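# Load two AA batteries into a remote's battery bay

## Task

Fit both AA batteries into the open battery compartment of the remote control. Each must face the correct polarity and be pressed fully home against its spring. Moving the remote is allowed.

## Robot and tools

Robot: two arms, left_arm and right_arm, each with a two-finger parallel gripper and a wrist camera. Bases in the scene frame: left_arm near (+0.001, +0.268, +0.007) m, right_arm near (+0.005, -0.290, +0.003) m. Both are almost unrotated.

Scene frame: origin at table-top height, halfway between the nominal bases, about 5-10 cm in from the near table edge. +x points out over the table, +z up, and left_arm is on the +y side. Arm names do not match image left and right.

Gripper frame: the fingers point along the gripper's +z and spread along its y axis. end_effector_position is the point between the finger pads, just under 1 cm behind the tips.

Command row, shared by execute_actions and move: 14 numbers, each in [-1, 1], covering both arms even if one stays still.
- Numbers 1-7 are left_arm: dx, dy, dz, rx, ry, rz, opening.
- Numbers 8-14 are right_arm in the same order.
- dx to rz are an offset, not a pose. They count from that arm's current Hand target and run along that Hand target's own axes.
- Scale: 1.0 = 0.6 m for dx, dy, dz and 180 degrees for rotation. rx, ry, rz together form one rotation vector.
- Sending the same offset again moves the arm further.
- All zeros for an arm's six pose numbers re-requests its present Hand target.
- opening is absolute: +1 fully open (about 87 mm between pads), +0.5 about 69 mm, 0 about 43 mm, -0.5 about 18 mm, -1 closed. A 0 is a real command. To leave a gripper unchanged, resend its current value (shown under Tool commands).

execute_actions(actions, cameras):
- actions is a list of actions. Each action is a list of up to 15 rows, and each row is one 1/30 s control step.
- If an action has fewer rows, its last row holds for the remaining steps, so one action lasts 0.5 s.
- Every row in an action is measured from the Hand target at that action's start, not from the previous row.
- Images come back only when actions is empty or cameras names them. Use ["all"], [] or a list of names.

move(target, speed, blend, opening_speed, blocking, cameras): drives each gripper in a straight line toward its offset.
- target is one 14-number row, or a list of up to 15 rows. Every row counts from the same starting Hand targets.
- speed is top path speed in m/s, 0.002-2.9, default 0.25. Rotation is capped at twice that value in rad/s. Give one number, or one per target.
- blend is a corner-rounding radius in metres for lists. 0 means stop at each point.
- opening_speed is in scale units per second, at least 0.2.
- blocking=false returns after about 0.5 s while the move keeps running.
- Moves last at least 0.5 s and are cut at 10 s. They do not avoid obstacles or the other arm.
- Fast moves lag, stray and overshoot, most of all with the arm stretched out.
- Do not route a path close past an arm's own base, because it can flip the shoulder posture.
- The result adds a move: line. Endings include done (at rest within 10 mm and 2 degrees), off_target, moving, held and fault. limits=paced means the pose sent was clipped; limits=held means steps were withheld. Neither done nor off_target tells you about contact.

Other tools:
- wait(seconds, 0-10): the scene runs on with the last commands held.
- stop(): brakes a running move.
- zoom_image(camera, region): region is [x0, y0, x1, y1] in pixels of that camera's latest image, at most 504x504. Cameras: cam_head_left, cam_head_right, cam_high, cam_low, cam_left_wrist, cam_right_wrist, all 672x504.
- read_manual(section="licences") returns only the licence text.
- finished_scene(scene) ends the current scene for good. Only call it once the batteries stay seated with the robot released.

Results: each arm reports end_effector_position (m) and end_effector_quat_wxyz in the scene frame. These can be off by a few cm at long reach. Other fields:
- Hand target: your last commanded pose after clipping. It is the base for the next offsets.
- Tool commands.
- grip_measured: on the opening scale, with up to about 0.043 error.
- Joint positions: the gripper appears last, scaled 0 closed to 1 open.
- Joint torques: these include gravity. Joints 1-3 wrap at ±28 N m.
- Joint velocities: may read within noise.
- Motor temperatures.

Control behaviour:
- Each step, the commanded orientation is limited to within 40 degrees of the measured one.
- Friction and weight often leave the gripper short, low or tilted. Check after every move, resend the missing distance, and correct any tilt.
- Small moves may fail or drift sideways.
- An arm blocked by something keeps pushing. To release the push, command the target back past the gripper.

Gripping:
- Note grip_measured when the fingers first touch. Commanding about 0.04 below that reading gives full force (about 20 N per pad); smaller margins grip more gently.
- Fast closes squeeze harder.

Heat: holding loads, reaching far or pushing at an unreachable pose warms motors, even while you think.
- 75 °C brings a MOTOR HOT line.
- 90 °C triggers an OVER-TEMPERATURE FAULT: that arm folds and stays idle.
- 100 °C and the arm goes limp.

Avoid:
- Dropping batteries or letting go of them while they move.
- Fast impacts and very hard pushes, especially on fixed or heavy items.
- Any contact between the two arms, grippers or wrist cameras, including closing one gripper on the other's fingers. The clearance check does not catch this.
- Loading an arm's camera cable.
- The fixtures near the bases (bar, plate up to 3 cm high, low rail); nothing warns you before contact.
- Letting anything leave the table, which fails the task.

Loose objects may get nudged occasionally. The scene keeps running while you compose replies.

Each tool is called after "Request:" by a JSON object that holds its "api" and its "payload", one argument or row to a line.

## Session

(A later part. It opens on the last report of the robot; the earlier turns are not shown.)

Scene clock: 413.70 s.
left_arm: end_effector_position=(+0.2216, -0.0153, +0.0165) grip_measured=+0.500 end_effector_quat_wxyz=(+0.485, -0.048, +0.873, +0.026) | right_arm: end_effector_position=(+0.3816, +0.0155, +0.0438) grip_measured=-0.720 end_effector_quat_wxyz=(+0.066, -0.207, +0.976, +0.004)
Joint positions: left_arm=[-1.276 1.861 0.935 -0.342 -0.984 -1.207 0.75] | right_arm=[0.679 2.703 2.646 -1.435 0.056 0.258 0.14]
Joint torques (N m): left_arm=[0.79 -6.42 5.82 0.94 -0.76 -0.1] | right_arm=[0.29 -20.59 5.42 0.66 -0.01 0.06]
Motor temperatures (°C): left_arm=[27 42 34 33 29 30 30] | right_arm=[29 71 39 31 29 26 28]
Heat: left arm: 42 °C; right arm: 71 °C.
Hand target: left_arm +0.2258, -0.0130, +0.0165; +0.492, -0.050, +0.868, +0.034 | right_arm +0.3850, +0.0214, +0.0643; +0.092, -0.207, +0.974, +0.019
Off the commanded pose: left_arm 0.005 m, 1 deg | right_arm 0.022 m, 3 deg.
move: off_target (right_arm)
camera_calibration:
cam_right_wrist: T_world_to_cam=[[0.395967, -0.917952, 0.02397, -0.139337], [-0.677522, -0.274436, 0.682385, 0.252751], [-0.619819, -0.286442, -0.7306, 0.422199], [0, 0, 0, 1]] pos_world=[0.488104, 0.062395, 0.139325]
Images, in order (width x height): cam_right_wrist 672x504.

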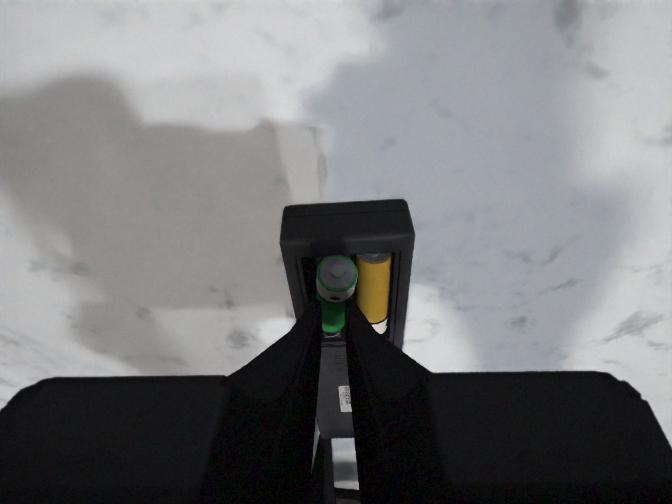

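Request:
{"api": "move", "payload": {
  "target": [
    [0,0,0,0,0,0,0.5,-0.008,-0.003,0.0,0,0,0,-0.72],
    [0,0,0,0,0,0,0.5,0.007,-0.003,0.09,0,0,0,-0.72],
    [0,0,0,0,0,0,0.5,0.023,-0.003,0.09,0,0,0,-0.72]
  ],
  "speed": 0.07,
  "cameras": ["cam_right_wrist","cam_low"]
}}

Request:
{"api": "zoom_image", "payload": {
  "camera": "cam_right_wrist",
  "region": [200, 180, 450, 450]
}}

Request:
{"api": "zoom_image", "payload": {
  "camera": "cam_low",
  "region": [420, 230, 520, 310]
}}

Scene clock: 417.47 s.
left_arm: end_effector_position=(+0.2217, -0.0152, +0.0167) grip_measured=+0.500 end_effector_quat_wxyz=(+0.486, -0.048, +0.872, +0.026) | right_arm: end_effector_position=(+0.3833, +0.0162, +0.0407) grip_measured=-0.719 end_effector_quat_wxyz=(+0.107, -0.205, +0.973, +0.023)
Joint positions: left_arm=[-1.276 1.861 0.935 -0.342 -0.986 -1.207 0.75] | right_arm=[0.679 2.514 2.276 -1.165 0.058 0.257 0.141]
Joint torques (N m): left_arm=[0.79 -6.41 5.82 0.94 -0.74 -0.1] | right_arm=[-0.05 -10.71 2.8 1.15 -0.04 0.04]
Motor temperatures (°C): left_arm=[27 42 34 33 29 30 30] | right_arm=[29 71 39 31 29 26 28]
Heat: left arm: 42 °C; right arm: 71 °C.
Hand target: left_arm +0.2258, -0.0130, +0.0166; +0.493, -0.050, +0.868, +0.034 | right_arm +0.3826, +0.0182, +0.0087; +0.092, -0.207, +0.974, +0.019
Off the commanded pose: left_arm 0.005 m, 1 deg | right_arm 0.032 m, 2 deg.
move: off_target (right_arm)
camera_calibration:
cam_right_wrist: T_world_to_cam=[[0.395228, -0.918582, 0.00164923, -0.138178], [-0.72383, -0.310328, 0.616252, 0.277203], [-0.565566, -0.244754, -0.787547, 0.402067], [0, 0, 0, 1]] pos_world=[0.482655, 0.0575034, 0.146048]
Images, in order (width x height): cam_low 672x504, cam_right_wrist 672x504.

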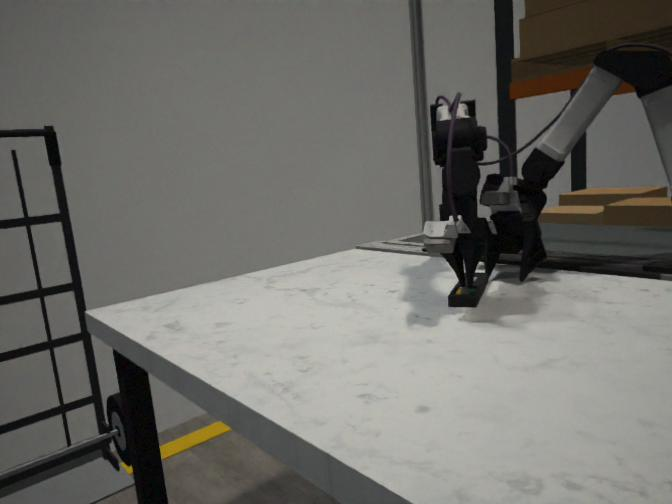

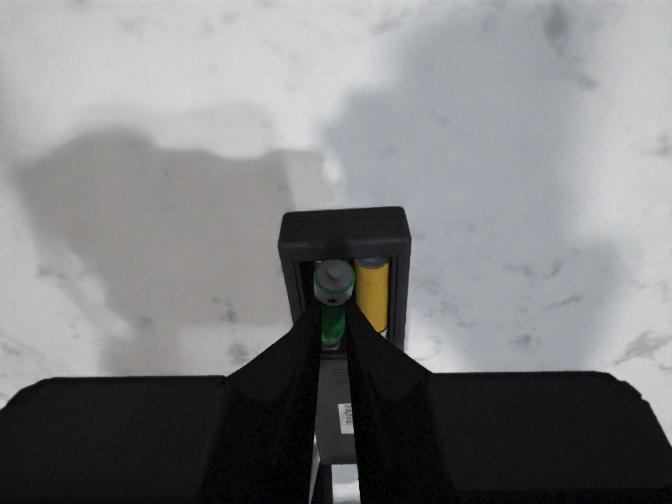

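Scaled by 1.867 from the camera's 672x504 image, which has a finer 960x720 frame.

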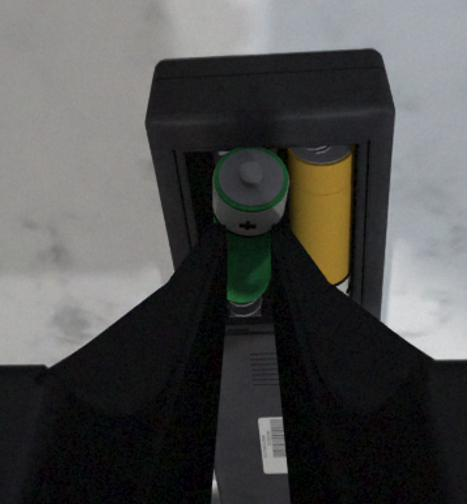

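Scaled by 5.040 from the camera's 672x504 image, which has a finer 960x720 frame.

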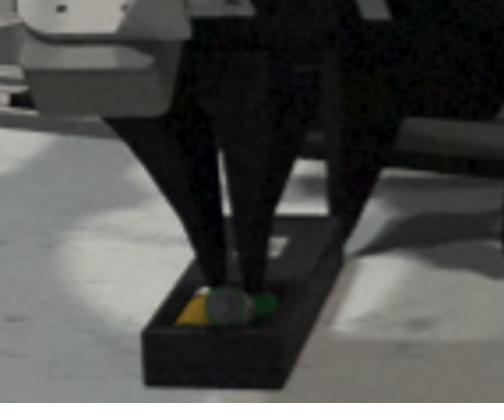

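Request:
{"api": "move", "payload": {
  "target": [
    [0,0,0,0,0,0,0.5,-0.006,0,-0.07,0,0,0,-0.64],
    [0,0,0,0,0,0,0.5,-0.005,0,-0.04,0,0,0,-0.64],
    [0,0,0,0,0,0,0.5,-0.003,0,0.005,0,0,0,-0.64],
    [0,0,0,0,0,0,0.5,0.045,0,-0.01,0,0.03,0,-0.64]
  ],
  "speed": 0.08,
  "cameras": ["cam_right_wrist","cam_low"]
}}

Request:
{"api": "zoom_image", "payload": {
  "camera": "cam_right_wrist",
  "region": [200, 180, 450, 450]
}}

Request:
{"api": "zoom_image", "payload": {
  "camera": "cam_low",
  "region": [420, 230, 520, 310]
}}

Scene clock: 423.33 s.
left_arm: end_effector_position=(+0.2220, -0.0150, +0.0170) grip_measured=+0.500 end_effector_quat_wxyz=(+0.487, -0.049, +0.872, +0.027) | right_arm: end_effector_position=(+0.3803, +0.0152, +0.0373) grip_measured=-0.638 end_effector_quat_wxyz=(+0.100, -0.205, +0.973, +0.023)
Joint positions: left_arm=[-1.276 1.861 0.935 -0.342 -0.988 -1.207 0.75] | right_arm=[0.679 2.512 2.26 -1.161 0.052 0.26 0.181]
Joint torques (N m): left_arm=[0.79 -6.42 5.82 0.94 -0.72 -0.09] | right_arm=[0.36 -11.82 2.47 0.25 -0.19 0.08]
Motor temperatures (°C): left_arm=[27 42 34 33 29 30 30] | right_arm=[29 70 39 32 29 26 28]
Heat: left arm: 42 °C; right arm: 70 °C.
Hand target: left_arm +0.2258, -0.0130, +0.0166; +0.493, -0.050, +0.868, +0.034 | right_arm +0.3574, +0.0069, +0.0096; +0.046, -0.208, +0.977, +0.009
Off the commanded pose: left_arm 0.004 m, 1 deg | right_arm 0.037 m, 6 deg.
move: off_target (right_arm)
camera_calibration:
cam_right_wrist: T_world_to_cam=[[0.394273, -0.918993, -0.00117831, -0.137362], [-0.716471, -0.308188, 0.625851, 0.273587], [-0.575516, -0.245912, -0.779942, 0.401072], [0, 0, 0, 1]] pos_world=[0.480998, 0.0567094, 0.141426]
Images, in order (width x height): cam_low 672x504, cam_right_wrist 672x504.

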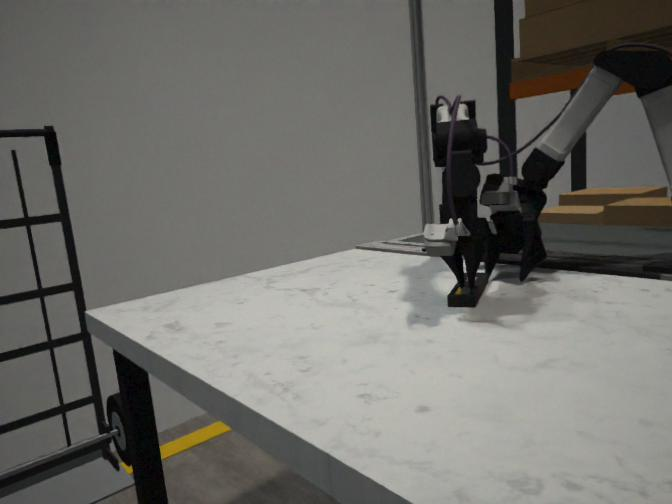

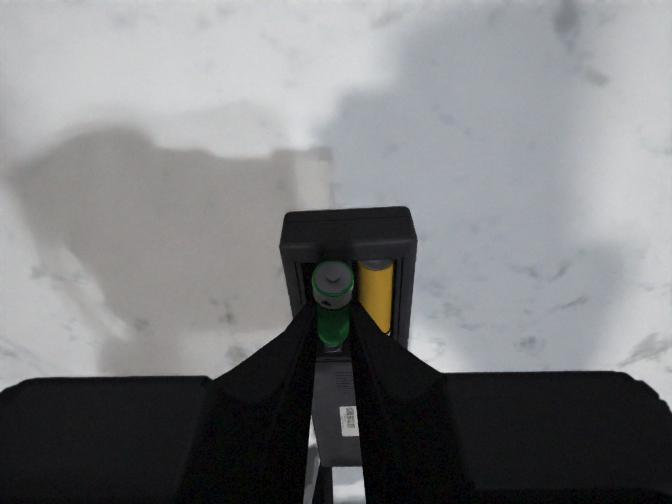

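Scaled by 1.867 from the camera's 672x504 image, which has a finer 960x720 frame.

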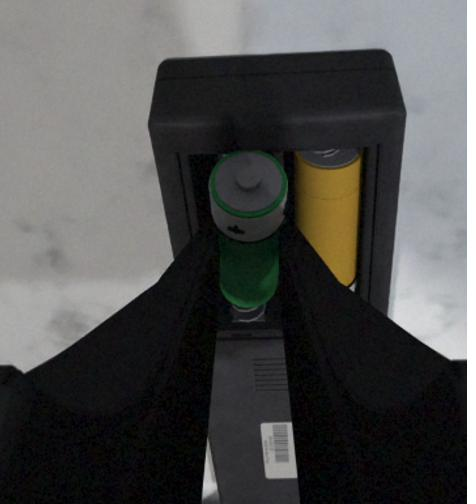

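Scaled by 5.040 from the camera's 672x504 image, which has a finer 960x720 frame.

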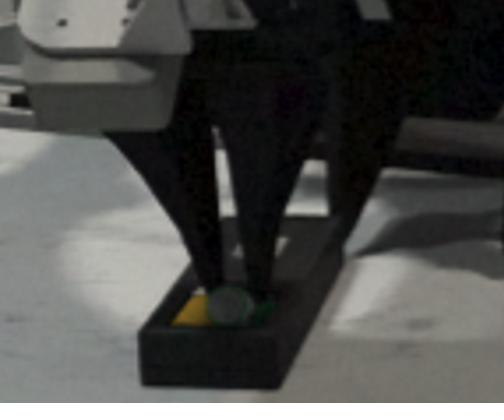

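Request:
{"api": "move", "payload": {
  "target": [
    [0,0,0,0,0,0,0.5,0.04,0,0,0,0.03,0,-0.64],
    [0,0,0,0,0,0,0.5,0.05,0,0.03,0,0.05,0,-0.64]
  ],
  "speed": 0.08,
  "cameras": ["cam_right_wrist","cam_low"]
}}

Request:
{"api": "zoom_image", "payload": {
  "camera": "cam_right_wrist",
  "region": [200, 180, 450, 450]
}}

Request:
{"api": "zoom_image", "payload": {
  "camera": "cam_low",
  "region": [420, 230, 520, 310]
}}

Scene clock: 425.97 s.
left_arm: end_effector_position=(+0.2219, -0.0151, +0.0168) grip_measured=+0.500 end_effector_quat_wxyz=(+0.486, -0.048, +0.872, +0.027) | right_arm: end_effector_position=(+0.3770, +0.0142, +0.0364) grip_measured=-0.638 end_effector_quat_wxyz=(+0.088, -0.202, +0.975, +0.021)
Joint positions: left_arm=[-1.276 1.861 0.935 -0.342 -0.987 -1.207 0.75] | right_arm=[0.679 2.532 2.292 -1.199 0.046 0.266 0.181]
Joint torques (N m): left_arm=[0.8 -6.41 5.82 0.95 -0.73 -0.09] | right_arm=[0.35 -6.95 3.93 -0.52 -0.51 0.11]
Motor temperatures (°C): left_arm=[27 42 34 33 29 30 30] | right_arm=[29 69 38 32 29 26 28]
Heat: left arm: 42 °C; right arm: 69 °C.
Hand target: left_arm +0.2258, -0.0130, +0.0165; +0.493, -0.050, +0.868, +0.034 | right_arm +0.3317, -0.0045, -0.0111; -0.031, -0.208, +0.978, -0.007
Off the commanded pose: left_arm 0.004 m, 1 deg | right_arm 0.068 m, 14 deg.
move: off_target (right_arm)
camera_calibration:
cam_right_wrist: T_world_to_cam=[[0.389503, -0.921024, -0.00136454, -0.135181], [-0.702862, -0.298198, 0.645804, 0.265457], [-0.595208, -0.250583, -0.763502, 0.40498], [0, 0, 0, 1]] pos_world=[0.48028, 0.0561349, 0.137585]
Images, in order (width x height): cam_low 672x504, cam_right_wrist 672x504.

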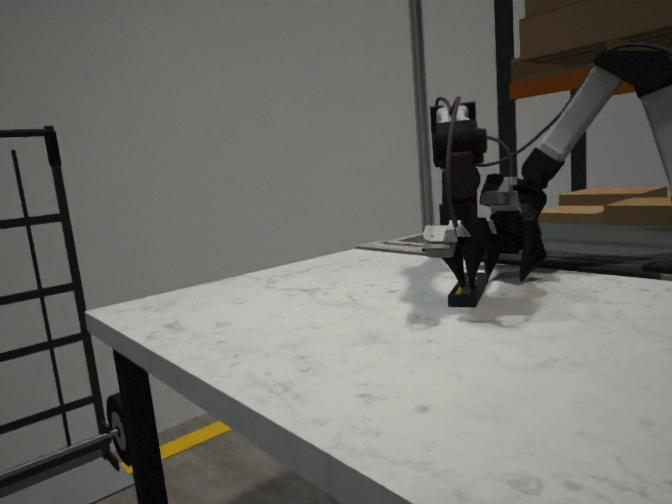

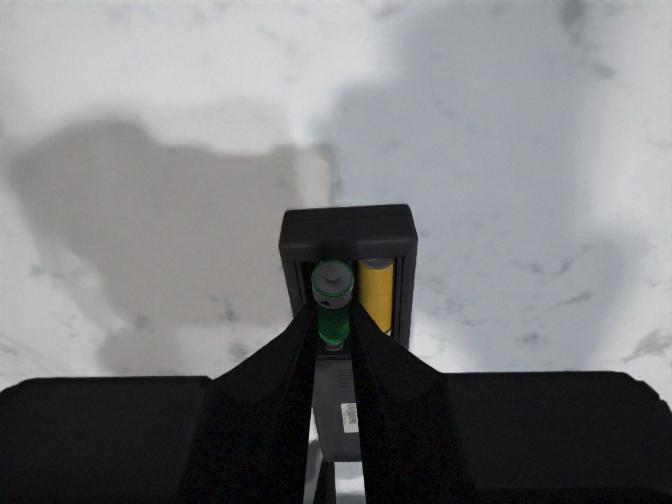

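Scaled by 1.867 from the camera's 672x504 image, which has a finer 960x720 frame.

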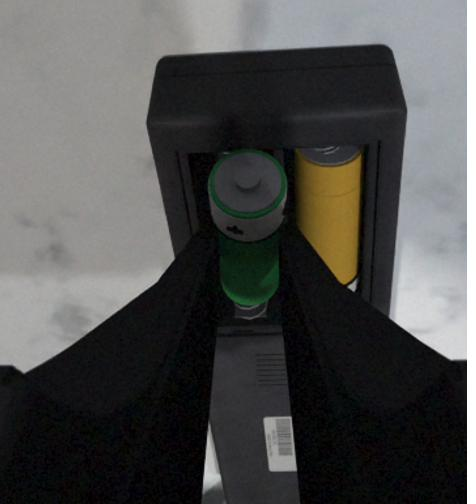

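Scaled by 5.040 from the camera's 672x504 image, which has a finer 960x720 frame.

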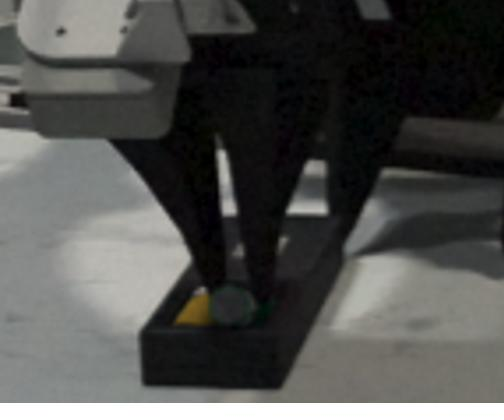

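Request:
{"api": "move", "payload": {
  "target": [
    [0,0,0,0,0,0,0.5,-0.05,0.004,-0.11,0,-0.05,0,-0.64],
    [0,0,0,0,0,0,0.5,-0.095,0.004,-0.09,0,-0.06,0,-0.78],
    [0,0,0,0,0,0,0.5,-0.09,0.0,-0.035,0,-0.06,0,-0.78]
  ],
  "speed": 0.1,
  "cameras": ["cam_right_wrist"]
}}

Request:
{"api": "zoom_image", "payload": {
  "camera": "cam_right_wrist",
  "region": [200, 130, 450, 400]
}}

Scene clock: 432.90 s.
left_arm: end_effector_position=(+0.2225, -0.0147, +0.0172) grip_measured=+0.500 end_effector_quat_wxyz=(+0.488, -0.049, +0.871, +0.027) | right_arm: end_effector_position=(+0.3777, +0.0167, +0.0380) grip_measured=-0.779 end_effector_quat_wxyz=(+0.070, -0.206, +0.976, +0.016)
Joint positions: left_arm=[-1.275 1.861 0.935 -0.342 -0.99 -1.207 0.75] | right_arm=[0.679 2.618 2.46 -1.317 0.038 0.262 0.111]
Joint torques (N m): left_arm=[0.69 -6.41 5.81 0.94 -0.7 -0.09] | right_arm=[-0.4 -11.18 2.58 1.12 0.03 0.01]
Motor temperatures (°C): left_arm=[27 42 34 33 29 30 30] | right_arm=[29 68 38 31 29 26 28]
Heat: left arm: 42 °C; right arm: 68 °C.
Hand target: left_arm +0.2259, -0.0129, +0.0166; +0.493, -0.050, +0.868, +0.034 | right_arm +0.3821, +0.0180, +0.0063; +0.061, -0.208, +0.976, +0.012
Off the commanded pose: left_arm 0.004 m, 1 deg | right_arm 0.032 m, 1 deg.
move: off_target (right_arm)
camera_calibration:
cam_right_wrist: T_world_to_cam=[[0.395345, -0.918532, 0.00142572, -0.135541], [-0.678972, -0.29119, 0.673947, 0.255521], [-0.618627, -0.26741, -0.738778, 0.415469], [0, 0, 0, 1]] pos_world=[0.484097, 0.0610069, 0.134925]
Images, in order (width x height): cam_right_wrist 672x504.

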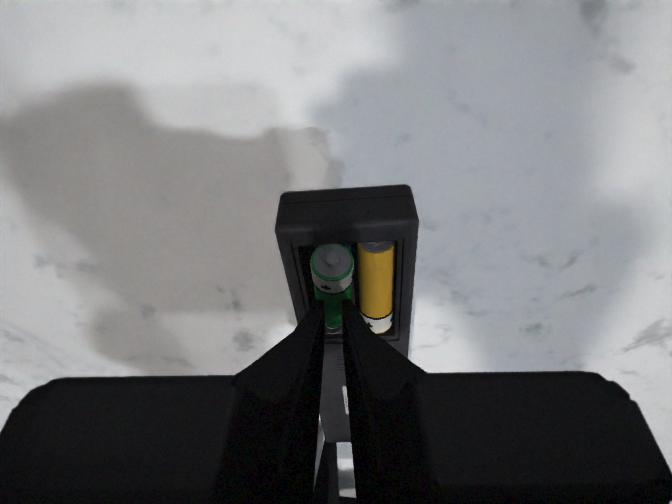

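Scaled by 1.867 from the camera's 672x504 image, which has a finer 960x720 frame.

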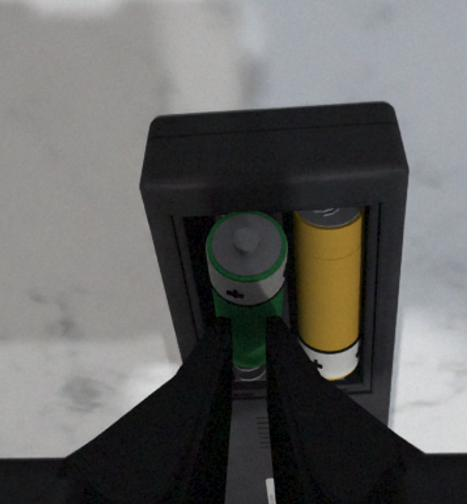

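Request:
{"api": "move", "payload": {
  "target": [
    [0,0,0,0,0,0,0.5,-0.0,0.0,-0.073,0,0,0,-0.78],
    [0,0,0,0,0,0,0.5,-0.022,0.0,-0.073,0,0,0,-0.78],
    [0,0,0,0,0,0,0.5,-0.022,0.0,0.015,0,0,0,-0.78],
    [0,0,0,0,0,0,0.5,0.03,0.0,0.015,0,0.05,0,-0.78]
  ],
  "speed": 0.08,
  "cameras": ["cam_right_wrist","cam_low"]
}}

Request:
{"api": "zoom_image", "payload": {
  "camera": "cam_right_wrist",
  "region": [200, 130, 450, 400]
}}

Request:
{"api": "zoom_image", "payload": {
  "camera": "cam_low",
  "region": [420, 230, 520, 310]
}}

Scene clock: 438.73 s.
left_arm: end_effector_position=(+0.2225, -0.0147, +0.0172) grip_measured=+0.500 end_effector_quat_wxyz=(+0.488, -0.049, +0.871, +0.027) | right_arm: end_effector_position=(+0.3654, +0.0117, +0.0331) grip_measured=-0.779 end_effector_quat_wxyz=(+0.012, -0.209, +0.978, +0.006)
Joint positions: left_arm=[-1.275 1.861 0.935 -0.342 -0.99 -1.207 0.75] | right_arm=[0.675 2.819 2.823 -1.59 0.003 0.254 0.111]
Joint torques (N m): left_arm=[0.7 -6.42 5.82 0.94 -0.7 -0.1] | right_arm=[-0.47 -8.28 5.98 0.57 -0.11 0.03]
Motor temperatures (°C): left_arm=[27 42 34 33 29 30 30] | right_arm=[29 68 38 32 29 26 28]
Heat: left arm: 42 °C; right arm: 68 °C.
Hand target: left_arm +0.2259, -0.0129, +0.0166; +0.493, -0.050, +0.868, +0.034 | right_arm +0.3668, +0.0112, -0.0048; -0.015, -0.208, +0.978, -0.004
Off the commanded pose: left_arm 0.004 m, 1 deg | right_arm 0.038 m, 3 deg.
elbow stopped short (right arm): the move would have taken joint 3 (elbow) straighter than the controller allows.
joint read past its limit (right arm) — joint 4 (wrist pitch), lower limit.
joint sent to its limit (right arm) — joint 4 (wrist pitch), lower limit. The joint targets still meet the commanded pose.
move: off_target (right_arm)
camera_calibration:
cam_right_wrist: T_world_to_cam=[[0.401397, -0.915902, -0.00206199, -0.137373], [-0.599883, -0.264601, 0.755068, 0.217165], [-0.692113, -0.301845, -0.655644, 0.427445], [0, 0, 0, 1]] pos_world=[0.481256, 0.0606641, 0.115994]
Images, in order (width x height): cam_low 672x504, cam_right_wrist 672x504.

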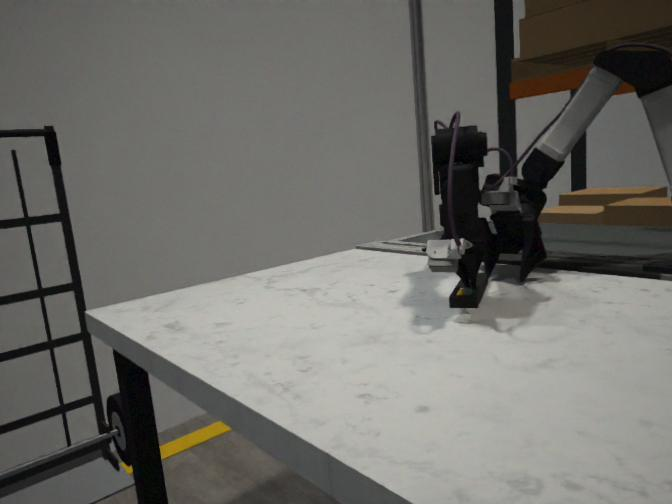

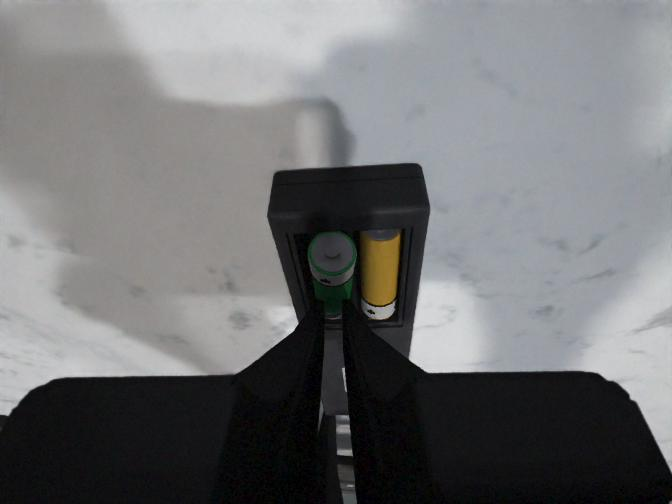

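Scaled by 1.867 from the camera's 672x504 image, which has a finer 960x720 frame.

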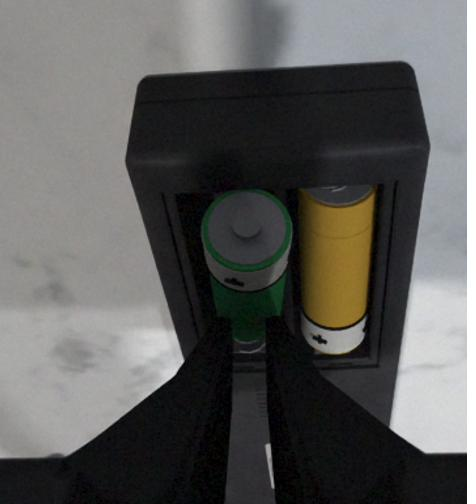

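Scaled by 5.040 from the camera's 672x504 image, which has a finer 960x720 frame.

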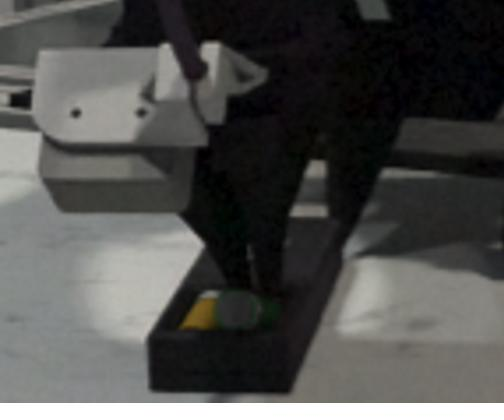

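Request:
{"api": "move", "payload": {
  "target": [
    [0,0,0,0,0,0,0.5,0,0,-0.13,0,0,0,-0.78],
    [0,0,0,0,0,0,0.5,-0.033,0.0,-0.13,0,-0.178,0,-0.35],
    [0,0,0,0,0,0,0.5,-0.033,0.0,-0.09,0,-0.178,0,-0.35]
  ],
  "speed": 0.12,
  "cameras": ["cam_right_wrist"]
}}

Request:
{"api": "zoom_image", "payload": {
  "camera": "cam_right_wrist",
  "region": [200, 130, 450, 400]
}}

Scene clock: 447.87 s.
left_arm: end_effector_position=(+0.2226, -0.0146, +0.0173) grip_measured=+0.500 end_effector_quat_wxyz=(+0.488, -0.049, +0.871, +0.027) | right_arm: end_effector_position=(+0.3848, +0.0163, +0.0397) grip_measured=-0.350 end_effector_quat_wxyz=(+0.237, -0.201, +0.949, +0.050)
Joint positions: left_arm=[-1.275 1.861 0.935 -0.342 -0.99 -1.207 0.75] | right_arm=[0.705 2.216 1.712 -0.639 0.137 0.256 0.325]
Joint torques (N m): left_arm=[0.7 -6.41 5.82 0.94 -0.69 -0.09] | right_arm=[0.5 -15.49 5.71 1.29 0.15 0]
Motor temperatures (°C): left_arm=[27 42 34 33 29 30 30] | right_arm=[29 69 38 32 29 26 28]
Heat: left arm: 42 °C; right arm: 69 °C.
Hand target: left_arm +0.2259, -0.0129, +0.0166; +0.493, -0.050, +0.868, +0.034 | right_arm +0.3863, +0.0200, +0.0486; +0.255, -0.201, +0.944, +0.054
Off the commanded pose: left_arm 0.004 m, 1 deg | right_arm 0.010 m, 2 deg.
move: done; target 2's new opening was sent with right_arm's hand 0.019 m and 3 deg from that target
camera_calibration:
cam_right_wrist: T_world_to_cam=[[0.395156, -0.918613, 0.0015124, -0.138604], [-0.848471, -0.364352, 0.383854, 0.336967], [-0.352062, -0.152966, -0.923393, 0.323973], [0, 0, 0, 1]] pos_world=[0.454736, 0.045008, 0.170018]
Images, in order (width x height): cam_right_wrist 672x504.

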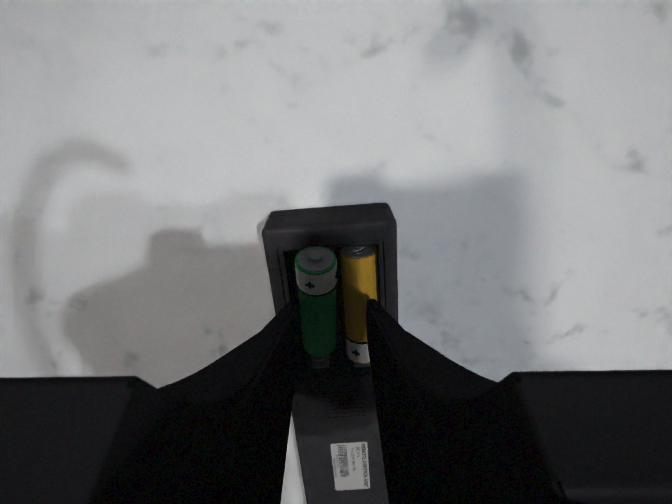

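Scaled by 1.867 from the camera's 672x504 image, which has a finer 960x720 frame.

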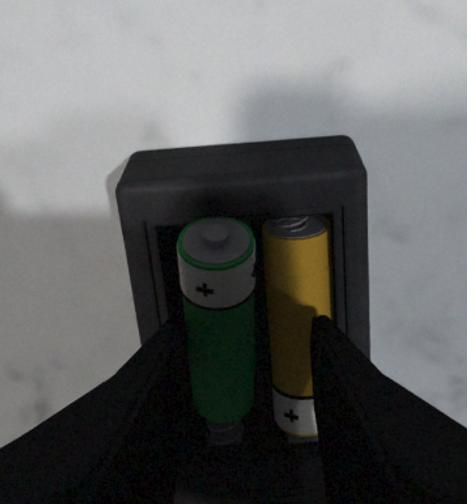

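Request:
{"api": "move", "payload": {
  "target": [
    [0,0,0,0,0,0,0.5,-0.0165,0.010,-0.002,0,0,0,-0.35],
    [0,0,0,0,0,0,0.5,-0.005,0.01,0.018,0,0,0,-0.35]
  ],
  "speed": 0.08,
  "cameras": ["cam_right_wrist"]
}}

Request:
{"api": "zoom_image", "payload": {
  "camera": "cam_right_wrist",
  "region": [200, 130, 450, 400]
}}

Scene clock: 451.47 s.
left_arm: end_effector_position=(+0.2226, -0.0146, +0.0173) grip_measured=+0.500 end_effector_quat_wxyz=(+0.488, -0.049, +0.871, +0.027) | right_arm: end_effector_position=(+0.3892, +0.0242, +0.0434) grip_measured=-0.350 end_effector_quat_wxyz=(+0.248, -0.202, +0.946, +0.054)
Joint positions: left_arm=[-1.275 1.861 0.935 -0.342 -0.99 -1.207 0.75] | right_arm=[0.713 2.224 1.732 -0.625 0.142 0.256 0.325]
Joint torques (N m): left_arm=[0.7 -6.41 5.82 0.94 -0.69 -0.1] | right_arm=[0.57 -12.04 7.47 1.26 0.13 0.1]
Motor temperatures (°C): left_arm=[27 42 34 33 29 30 30] | right_arm=[29 69 38 32 29 26 28]
Heat: left arm: 42 °C; right arm: 69 °C.
Hand target: left_arm +0.2259, -0.0129, +0.0166; +0.493, -0.050, +0.868, +0.034 | right_arm +0.3913, +0.0287, +0.0407; +0.255, -0.201, +0.944, +0.054
Off the commanded pose: left_arm 0.004 m, 1 deg | right_arm 0.006 m, 1 deg.
move: done
camera_calibration:
cam_right_wrist: T_world_to_cam=[[0.400371, -0.916352, -0.00143463, -0.135129], [-0.854626, -0.373966, 0.360228, 0.345896], [-0.330632, -0.142999, -0.932863, 0.321935], [0, 0, 0, 1]] pos_world=[0.456155, 0.0515635, 0.175526]
Images, in order (width x height): cam_right_wrist 672x504.

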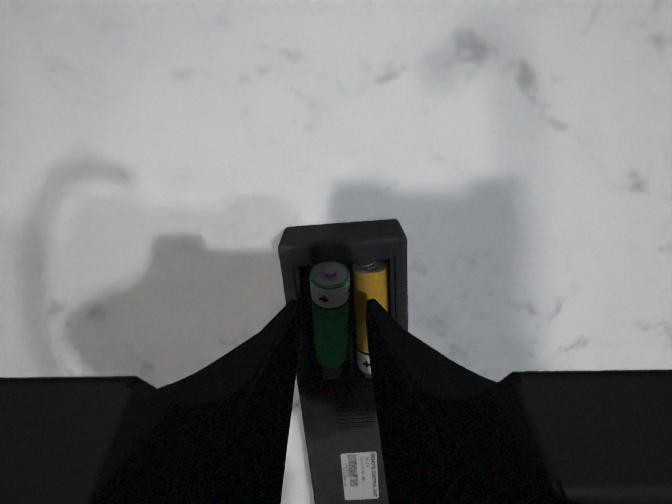

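Scaled by 1.867 from the camera's 672x504 image, which has a finer 960x720 frame.

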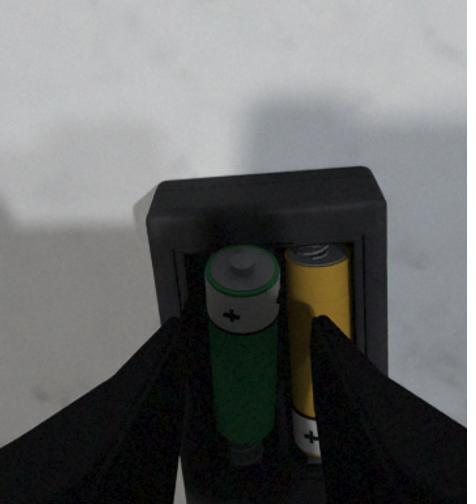

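Request:
{"api": "move", "payload": {
  "target": [
    [0,0,0,0,0,0,0.5,0.001,-0.002,0.017,0,0,0,-0.35],
    [0,0,0,0,0,0,0.5,0.001,-0.002,0.017,0,0,0,-0.85],
    [0,0,0,0,0,0,0.5,0.05,-0.001,-0.012,0,0,0,-0.9]
  ],
  "speed": 0.07,
  "opening_speed": 0.8,
  "cameras": ["cam_right_wrist","cam_low"]
}}

Request:
{"api": "zoom_image", "payload": {
  "camera": "cam_right_wrist",
  "region": [200, 130, 450, 400]
}}

Request:
{"api": "zoom_image", "payload": {
  "camera": "cam_low",
  "region": [420, 230, 520, 310]
}}

Scene clock: 455.73 s.
left_arm: end_effector_position=(+0.2220, -0.0150, +0.0171) grip_measured=+0.500 end_effector_quat_wxyz=(+0.487, -0.049, +0.871, +0.027) | right_arm: end_effector_position=(+0.3834, +0.0247, +0.0390) grip_measured=-0.611 end_effector_quat_wxyz=(+0.281, -0.196, +0.937, +0.067)
Joint positions: left_arm=[-1.276 1.861 0.935 -0.342 -0.989 -1.207 0.75] | right_arm=[0.727 2.154 1.574 -0.466 0.158 0.269 0.194]
Joint torques (N m): left_arm=[0.83 -6.42 5.82 0.94 -0.71 -0.09] | right_arm=[0.79 -14.17 4.52 0.7 0.08 0.13]
Motor temperatures (°C): left_arm=[27 42 34 33 29 30 30] | right_arm=[29 69 38 32 29 26 28]
Heat: left arm: 42 °C; right arm: 69 °C.
Hand target: left_arm +0.2259, -0.0129, +0.0166; +0.493, -0.050, +0.868, +0.034 | right_arm +0.3645, +0.0162, +0.0318; +0.255, -0.201, +0.944, +0.054
Off the commanded pose: left_arm 0.004 m, 1 deg | right_arm 0.022 m, 4 deg.
move: off_target (right_arm); target 2's new opening was sent with right_arm's hand 0.011 m and 0 deg from that target; target 3's new opening was sent with right_arm's hand 0.022 m and 4 deg from that target
camera_calibration:
cam_right_wrist: T_world_to_cam=[[0.395231, -0.918439, -0.0162245, -0.129677], [-0.876791, -0.382457, 0.291486, 0.354014], [-0.273918, -0.100979, -0.956437, 0.294138], [0, 0, 0, 1]] pos_world=[0.442217, 0.0459968, 0.17603]
Images, in order (width x height): cam_low 672x504, cam_right_wrist 672x504.

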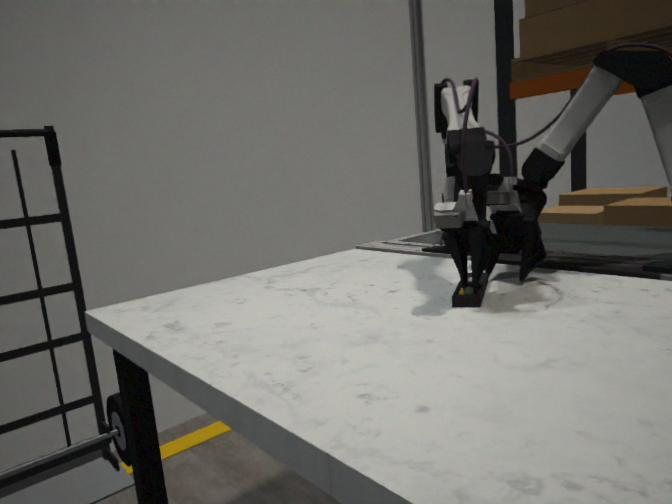

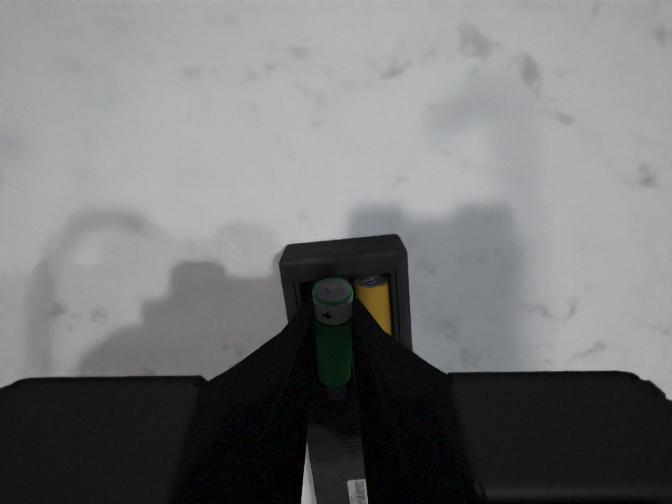

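Scaled by 1.867 from the camera's 672x504 image, which has a finer 960x720 frame.

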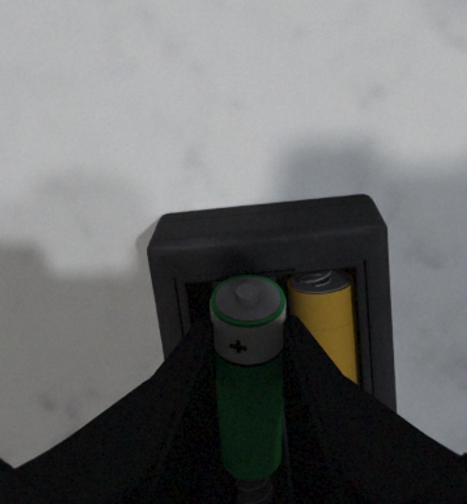

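Scaled by 5.040 from the camera's 672x504 image, which has a finer 960x720 frame.

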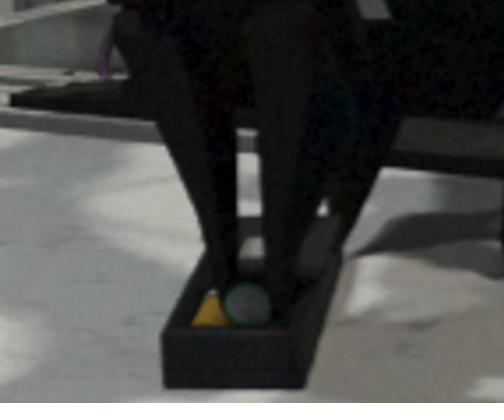

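Request:
{"api": "move", "payload": {
  "target": [
    [0,0,0,0,0,0,0.5,0.0205,-0.004,-0.031,0,0.02,0,-0.9],
    [0,0,0,0,0,0,0.5,0.032,-0.004,-0.025,0,0.06,0,-0.9]
  ],
  "speed": 0.07,
  "cameras": ["cam_right_wrist","cam_low"]
}}

Request:
{"api": "zoom_image", "payload": {
  "camera": "cam_right_wrist",
  "region": [200, 130, 450, 400]
}}

Request:
{"api": "zoom_image", "payload": {
  "camera": "cam_low",
  "region": [420, 230, 520, 310]
}}

Scene clock: 459.13 s.
left_arm: end_effector_position=(+0.2184, -0.0214, +0.0150) grip_measured=+0.500 end_effector_quat_wxyz=(+0.479, -0.048, +0.876, +0.014) | right_arm: end_effector_position=(+0.3681, +0.0136, +0.0479) grip_measured=-0.611 end_effector_quat_wxyz=(+0.228, -0.197, +0.953, +0.043)
Joint positions: left_arm=[-1.282 1.861 0.935 -0.325 -0.964 -1.206 0.75] | right_arm=[0.727 2.173 1.683 -0.679 0.152 0.286 0.194]
Joint torques (N m): left_arm=[1.37 -6.52 5.82 0.79 -0.98 -0.09] | right_arm=[-0.03 -10.7 8.64 -0.08 -0.37 0.18]
Motor temperatures (°C): left_arm=[27 42 34 33 29 30 30] | right_arm=[29 69 38 32 29 26 28]
Heat: left arm: 42 °C; right arm: 69 °C.
Hand target: left_arm +0.2259, -0.0129, +0.0166; +0.493, -0.050, +0.868, +0.035 | right_arm +0.3434, +0.0042, +0.0351; +0.165, -0.205, +0.964, +0.034
Off the commanded pose: left_arm 0.011 m, 3 deg | right_arm 0.029 m, 7 deg.
move: off_target (left_arm, right_arm)
camera_calibration:
cam_right_wrist: T_world_to_cam=[[0.385028, -0.922859, 0.0091909, -0.131082], [-0.846409, -0.349128, 0.402122, 0.316898], [-0.367893, -0.162607, -0.91554, 0.330779], [0, 0, 0, 1]] pos_world=[0.440387, 0.043455, 0.176615]
Images, in order (width x height): cam_low 672x504, cam_right_wrist 672x504.

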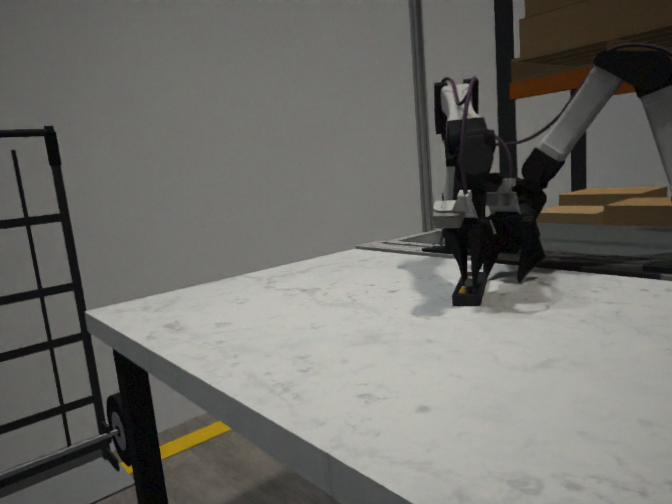

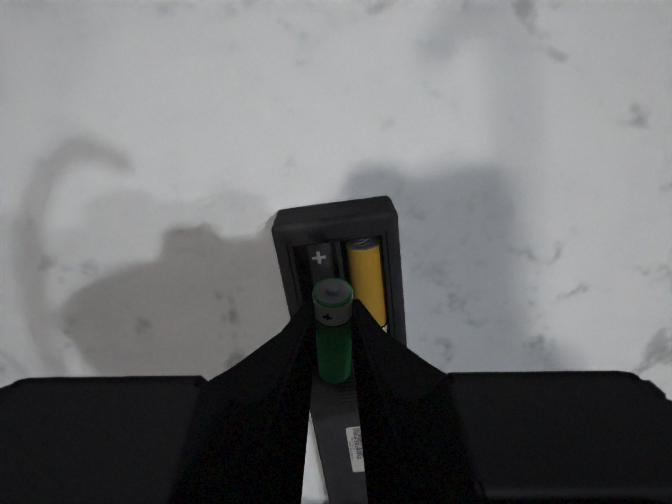

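Scaled by 1.867 from the camera's 672x504 image, which has a finer 960x720 frame.

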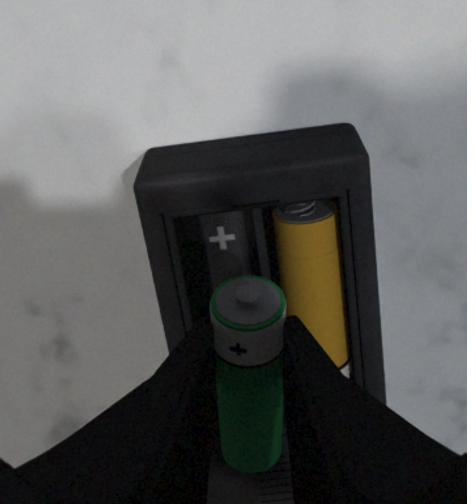

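Scaled by 5.040 from the camera's 672x504 image, which has a finer 960x720 frame.

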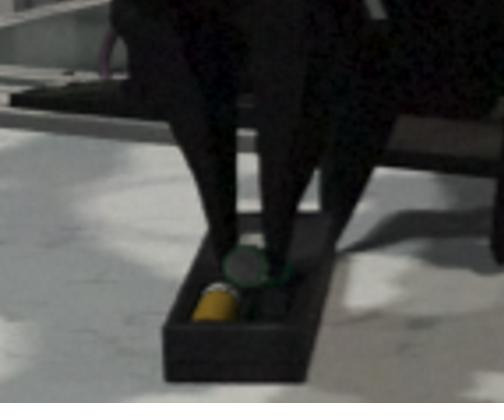

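Request:
{"api": "move", "payload": {
  "target": [
    [0,0,0,0,0,0,0.5,-0.05,0,-0.06,0,-0.03,0,-0.9],
    [0,0,0,0,0,0,0.5,-0.108,0.001,-0.024,-0.01,-0.06,-0.02,-0.9]
  ],
  "speed": 0.1,
  "cameras": ["cam_right_wrist","cam_left_wrist"]
}}

Request:
{"api": "zoom_image", "payload": {
  "camera": "cam_right_wrist",
  "region": [200, 130, 450, 400]
}}

Scene clock: 464.07 s.
left_arm: end_effector_position=(+0.2216, -0.0173, +0.0171) grip_measured=+0.500 end_effector_quat_wxyz=(+0.487, -0.049, +0.872, +0.022) | right_arm: end_effector_position=(+0.3824, +0.0177, +0.0601) grip_measured=-0.611 end_effector_quat_wxyz=(+0.234, -0.235, +0.942, +0.046)
Joint positions: left_arm=[-1.278 1.861 0.935 -0.333 -0.985 -1.206 0.75] | right_arm=[0.713 2.203 1.776 -0.72 0.129 0.195 0.194]
Joint torques (N m): left_arm=[0.99 -6.45 5.81 0.86 -0.74 -0.09] | right_arm=[-0.64 -12.4 11.14 1.25 -0.1 -0.05]
Motor temperatures (°C): left_arm=[27 42 34 32 29 30 30] | right_arm=[29 69 39 32 29 26 28]
Heat: left arm: 42 °C; right arm: 69 °C.
Hand target: left_arm +0.2258, -0.0130, +0.0165; +0.493, -0.050, +0.868, +0.034 | right_arm +0.3947, +0.0276, +0.0703; +0.253, -0.234, +0.937, +0.063
Off the commanded pose: left_arm 0.006 m, 2 deg | right_arm 0.019 m, 3 deg.
move: off_target (right_arm)
camera_calibration:
cam_left_wrist: T_world_to_cam=[[0.129022, -0.991633, 0.00425194, -0.0462114], [-0.981893, -0.128352, -0.139324, 0.238941], [0.138704, 0.0138009, -0.990238, 0.126711], [0, 0, 0, 1]] pos_world=[0.223001, -0.0169049, 0.158961]
cam_right_wrist: T_world_to_cam=[[0.454641, -0.890338, 0.0245057, -0.16096], [-0.824441, -0.410261, 0.38985, 0.318889], [-0.337045, -0.197445, -0.920552, 0.336983], [0, 0, 0, 1]] pos_world=[0.449662, 0.0540544, 0.189836]
Images, in order (width x height): cam_left_wrist 672x504, cam_right_wrist 672x504.

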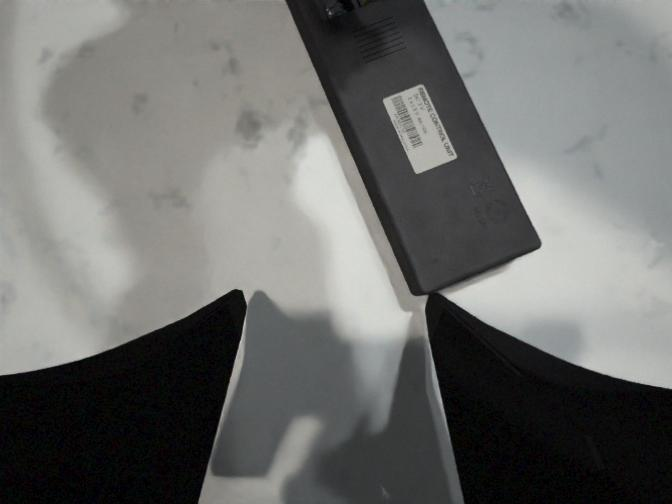

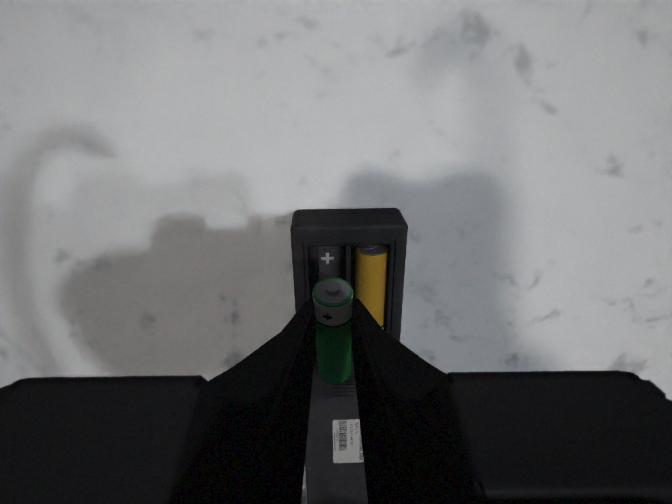

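Scaled by 1.867 from the camera's 672x504 image, which has a finer 960x720 frame.

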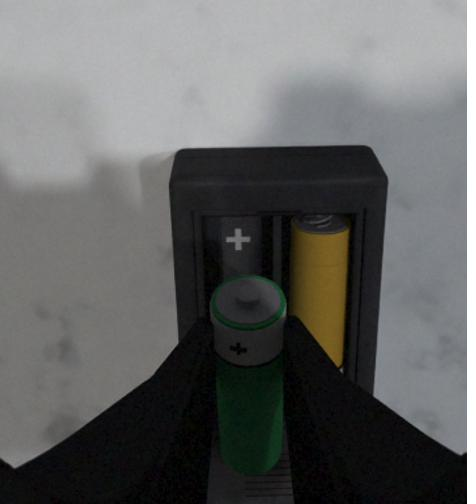

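Request:
{"api": "move", "payload": {
  "target": [
    [0,0,0,0,0,0,0.5,-0.026,0.005,0.0145,0,0,0,-0.9],
    [0,0,0,0,0,0,0.5,-0.018,0.005,0.03,0,0,0,-0.9]
  ],
  "speed": 0.1,
  "cameras": ["cam_right_wrist"]
}}

Request:
{"api": "zoom_image", "payload": {
  "camera": "cam_right_wrist",
  "region": [200, 130, 450, 400]
}}

Scene clock: 466.90 s.
left_arm: end_effector_position=(+0.2216, -0.0173, +0.0171) grip_measured=+0.500 end_effector_quat_wxyz=(+0.487, -0.049, +0.872, +0.022) | right_arm: end_effector_position=(+0.4026, +0.0356, +0.0594) grip_measured=-0.611 end_effector_quat_wxyz=(+0.246, -0.234, +0.939, +0.053)
Joint positions: left_arm=[-1.278 1.861 0.935 -0.333 -0.985 -1.206 0.75] | right_arm=[0.713 2.292 1.908 -0.735 0.127 0.192 0.194]
Joint torques (N m): left_arm=[0.99 -6.45 5.82 0.86 -0.74 -0.1] | right_arm=[-0.9 -13.05 8.72 1.27 -0.13 -0.03]
Motor temperatures (°C): left_arm=[27 42 34 32 29 30 30] | right_arm=[29 68 39 32 29 26 28]
Heat: left arm: 42 °C; right arm: 68 °C.
Hand target: left_arm +0.2258, -0.0130, +0.0165; +0.493, -0.050, +0.868, +0.034 | right_arm +0.4094, +0.0390, +0.0601; +0.253, -0.234, +0.937, +0.064
Off the commanded pose: left_arm 0.006 m, 2 deg | right_arm 0.008 m, 1 deg.
move: done
camera_calibration:
cam_right_wrist: T_world_to_cam=[[0.456672, -0.889469, 0.0172013, -0.154699], [-0.831081, -0.419636, 0.364979, 0.347623], [-0.31742, -0.180971, -0.930857, 0.33878], [0, 0, 0, 1]] pos_world=[0.467085, 0.0695846, 0.191142]
Images, in order (width x height): cam_right_wrist 672x504.

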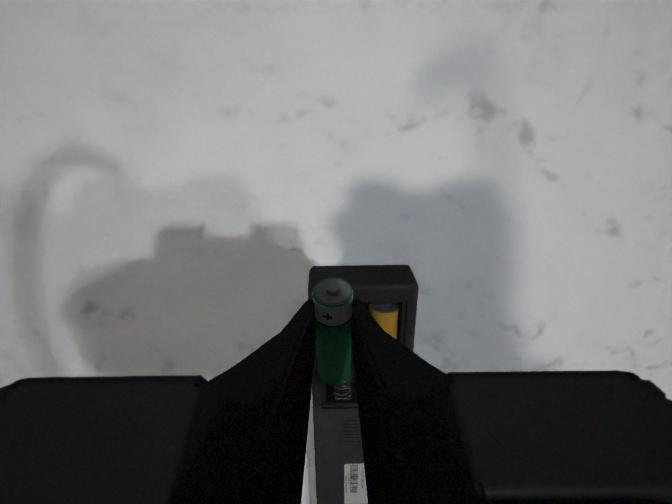

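Scaled by 1.867 from the camera's 672x504 image, which has a finer 960x720 frame.

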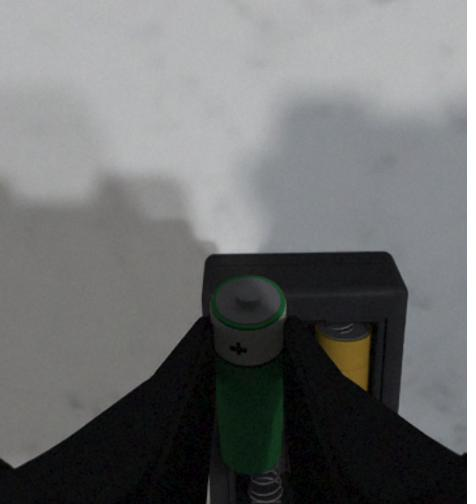

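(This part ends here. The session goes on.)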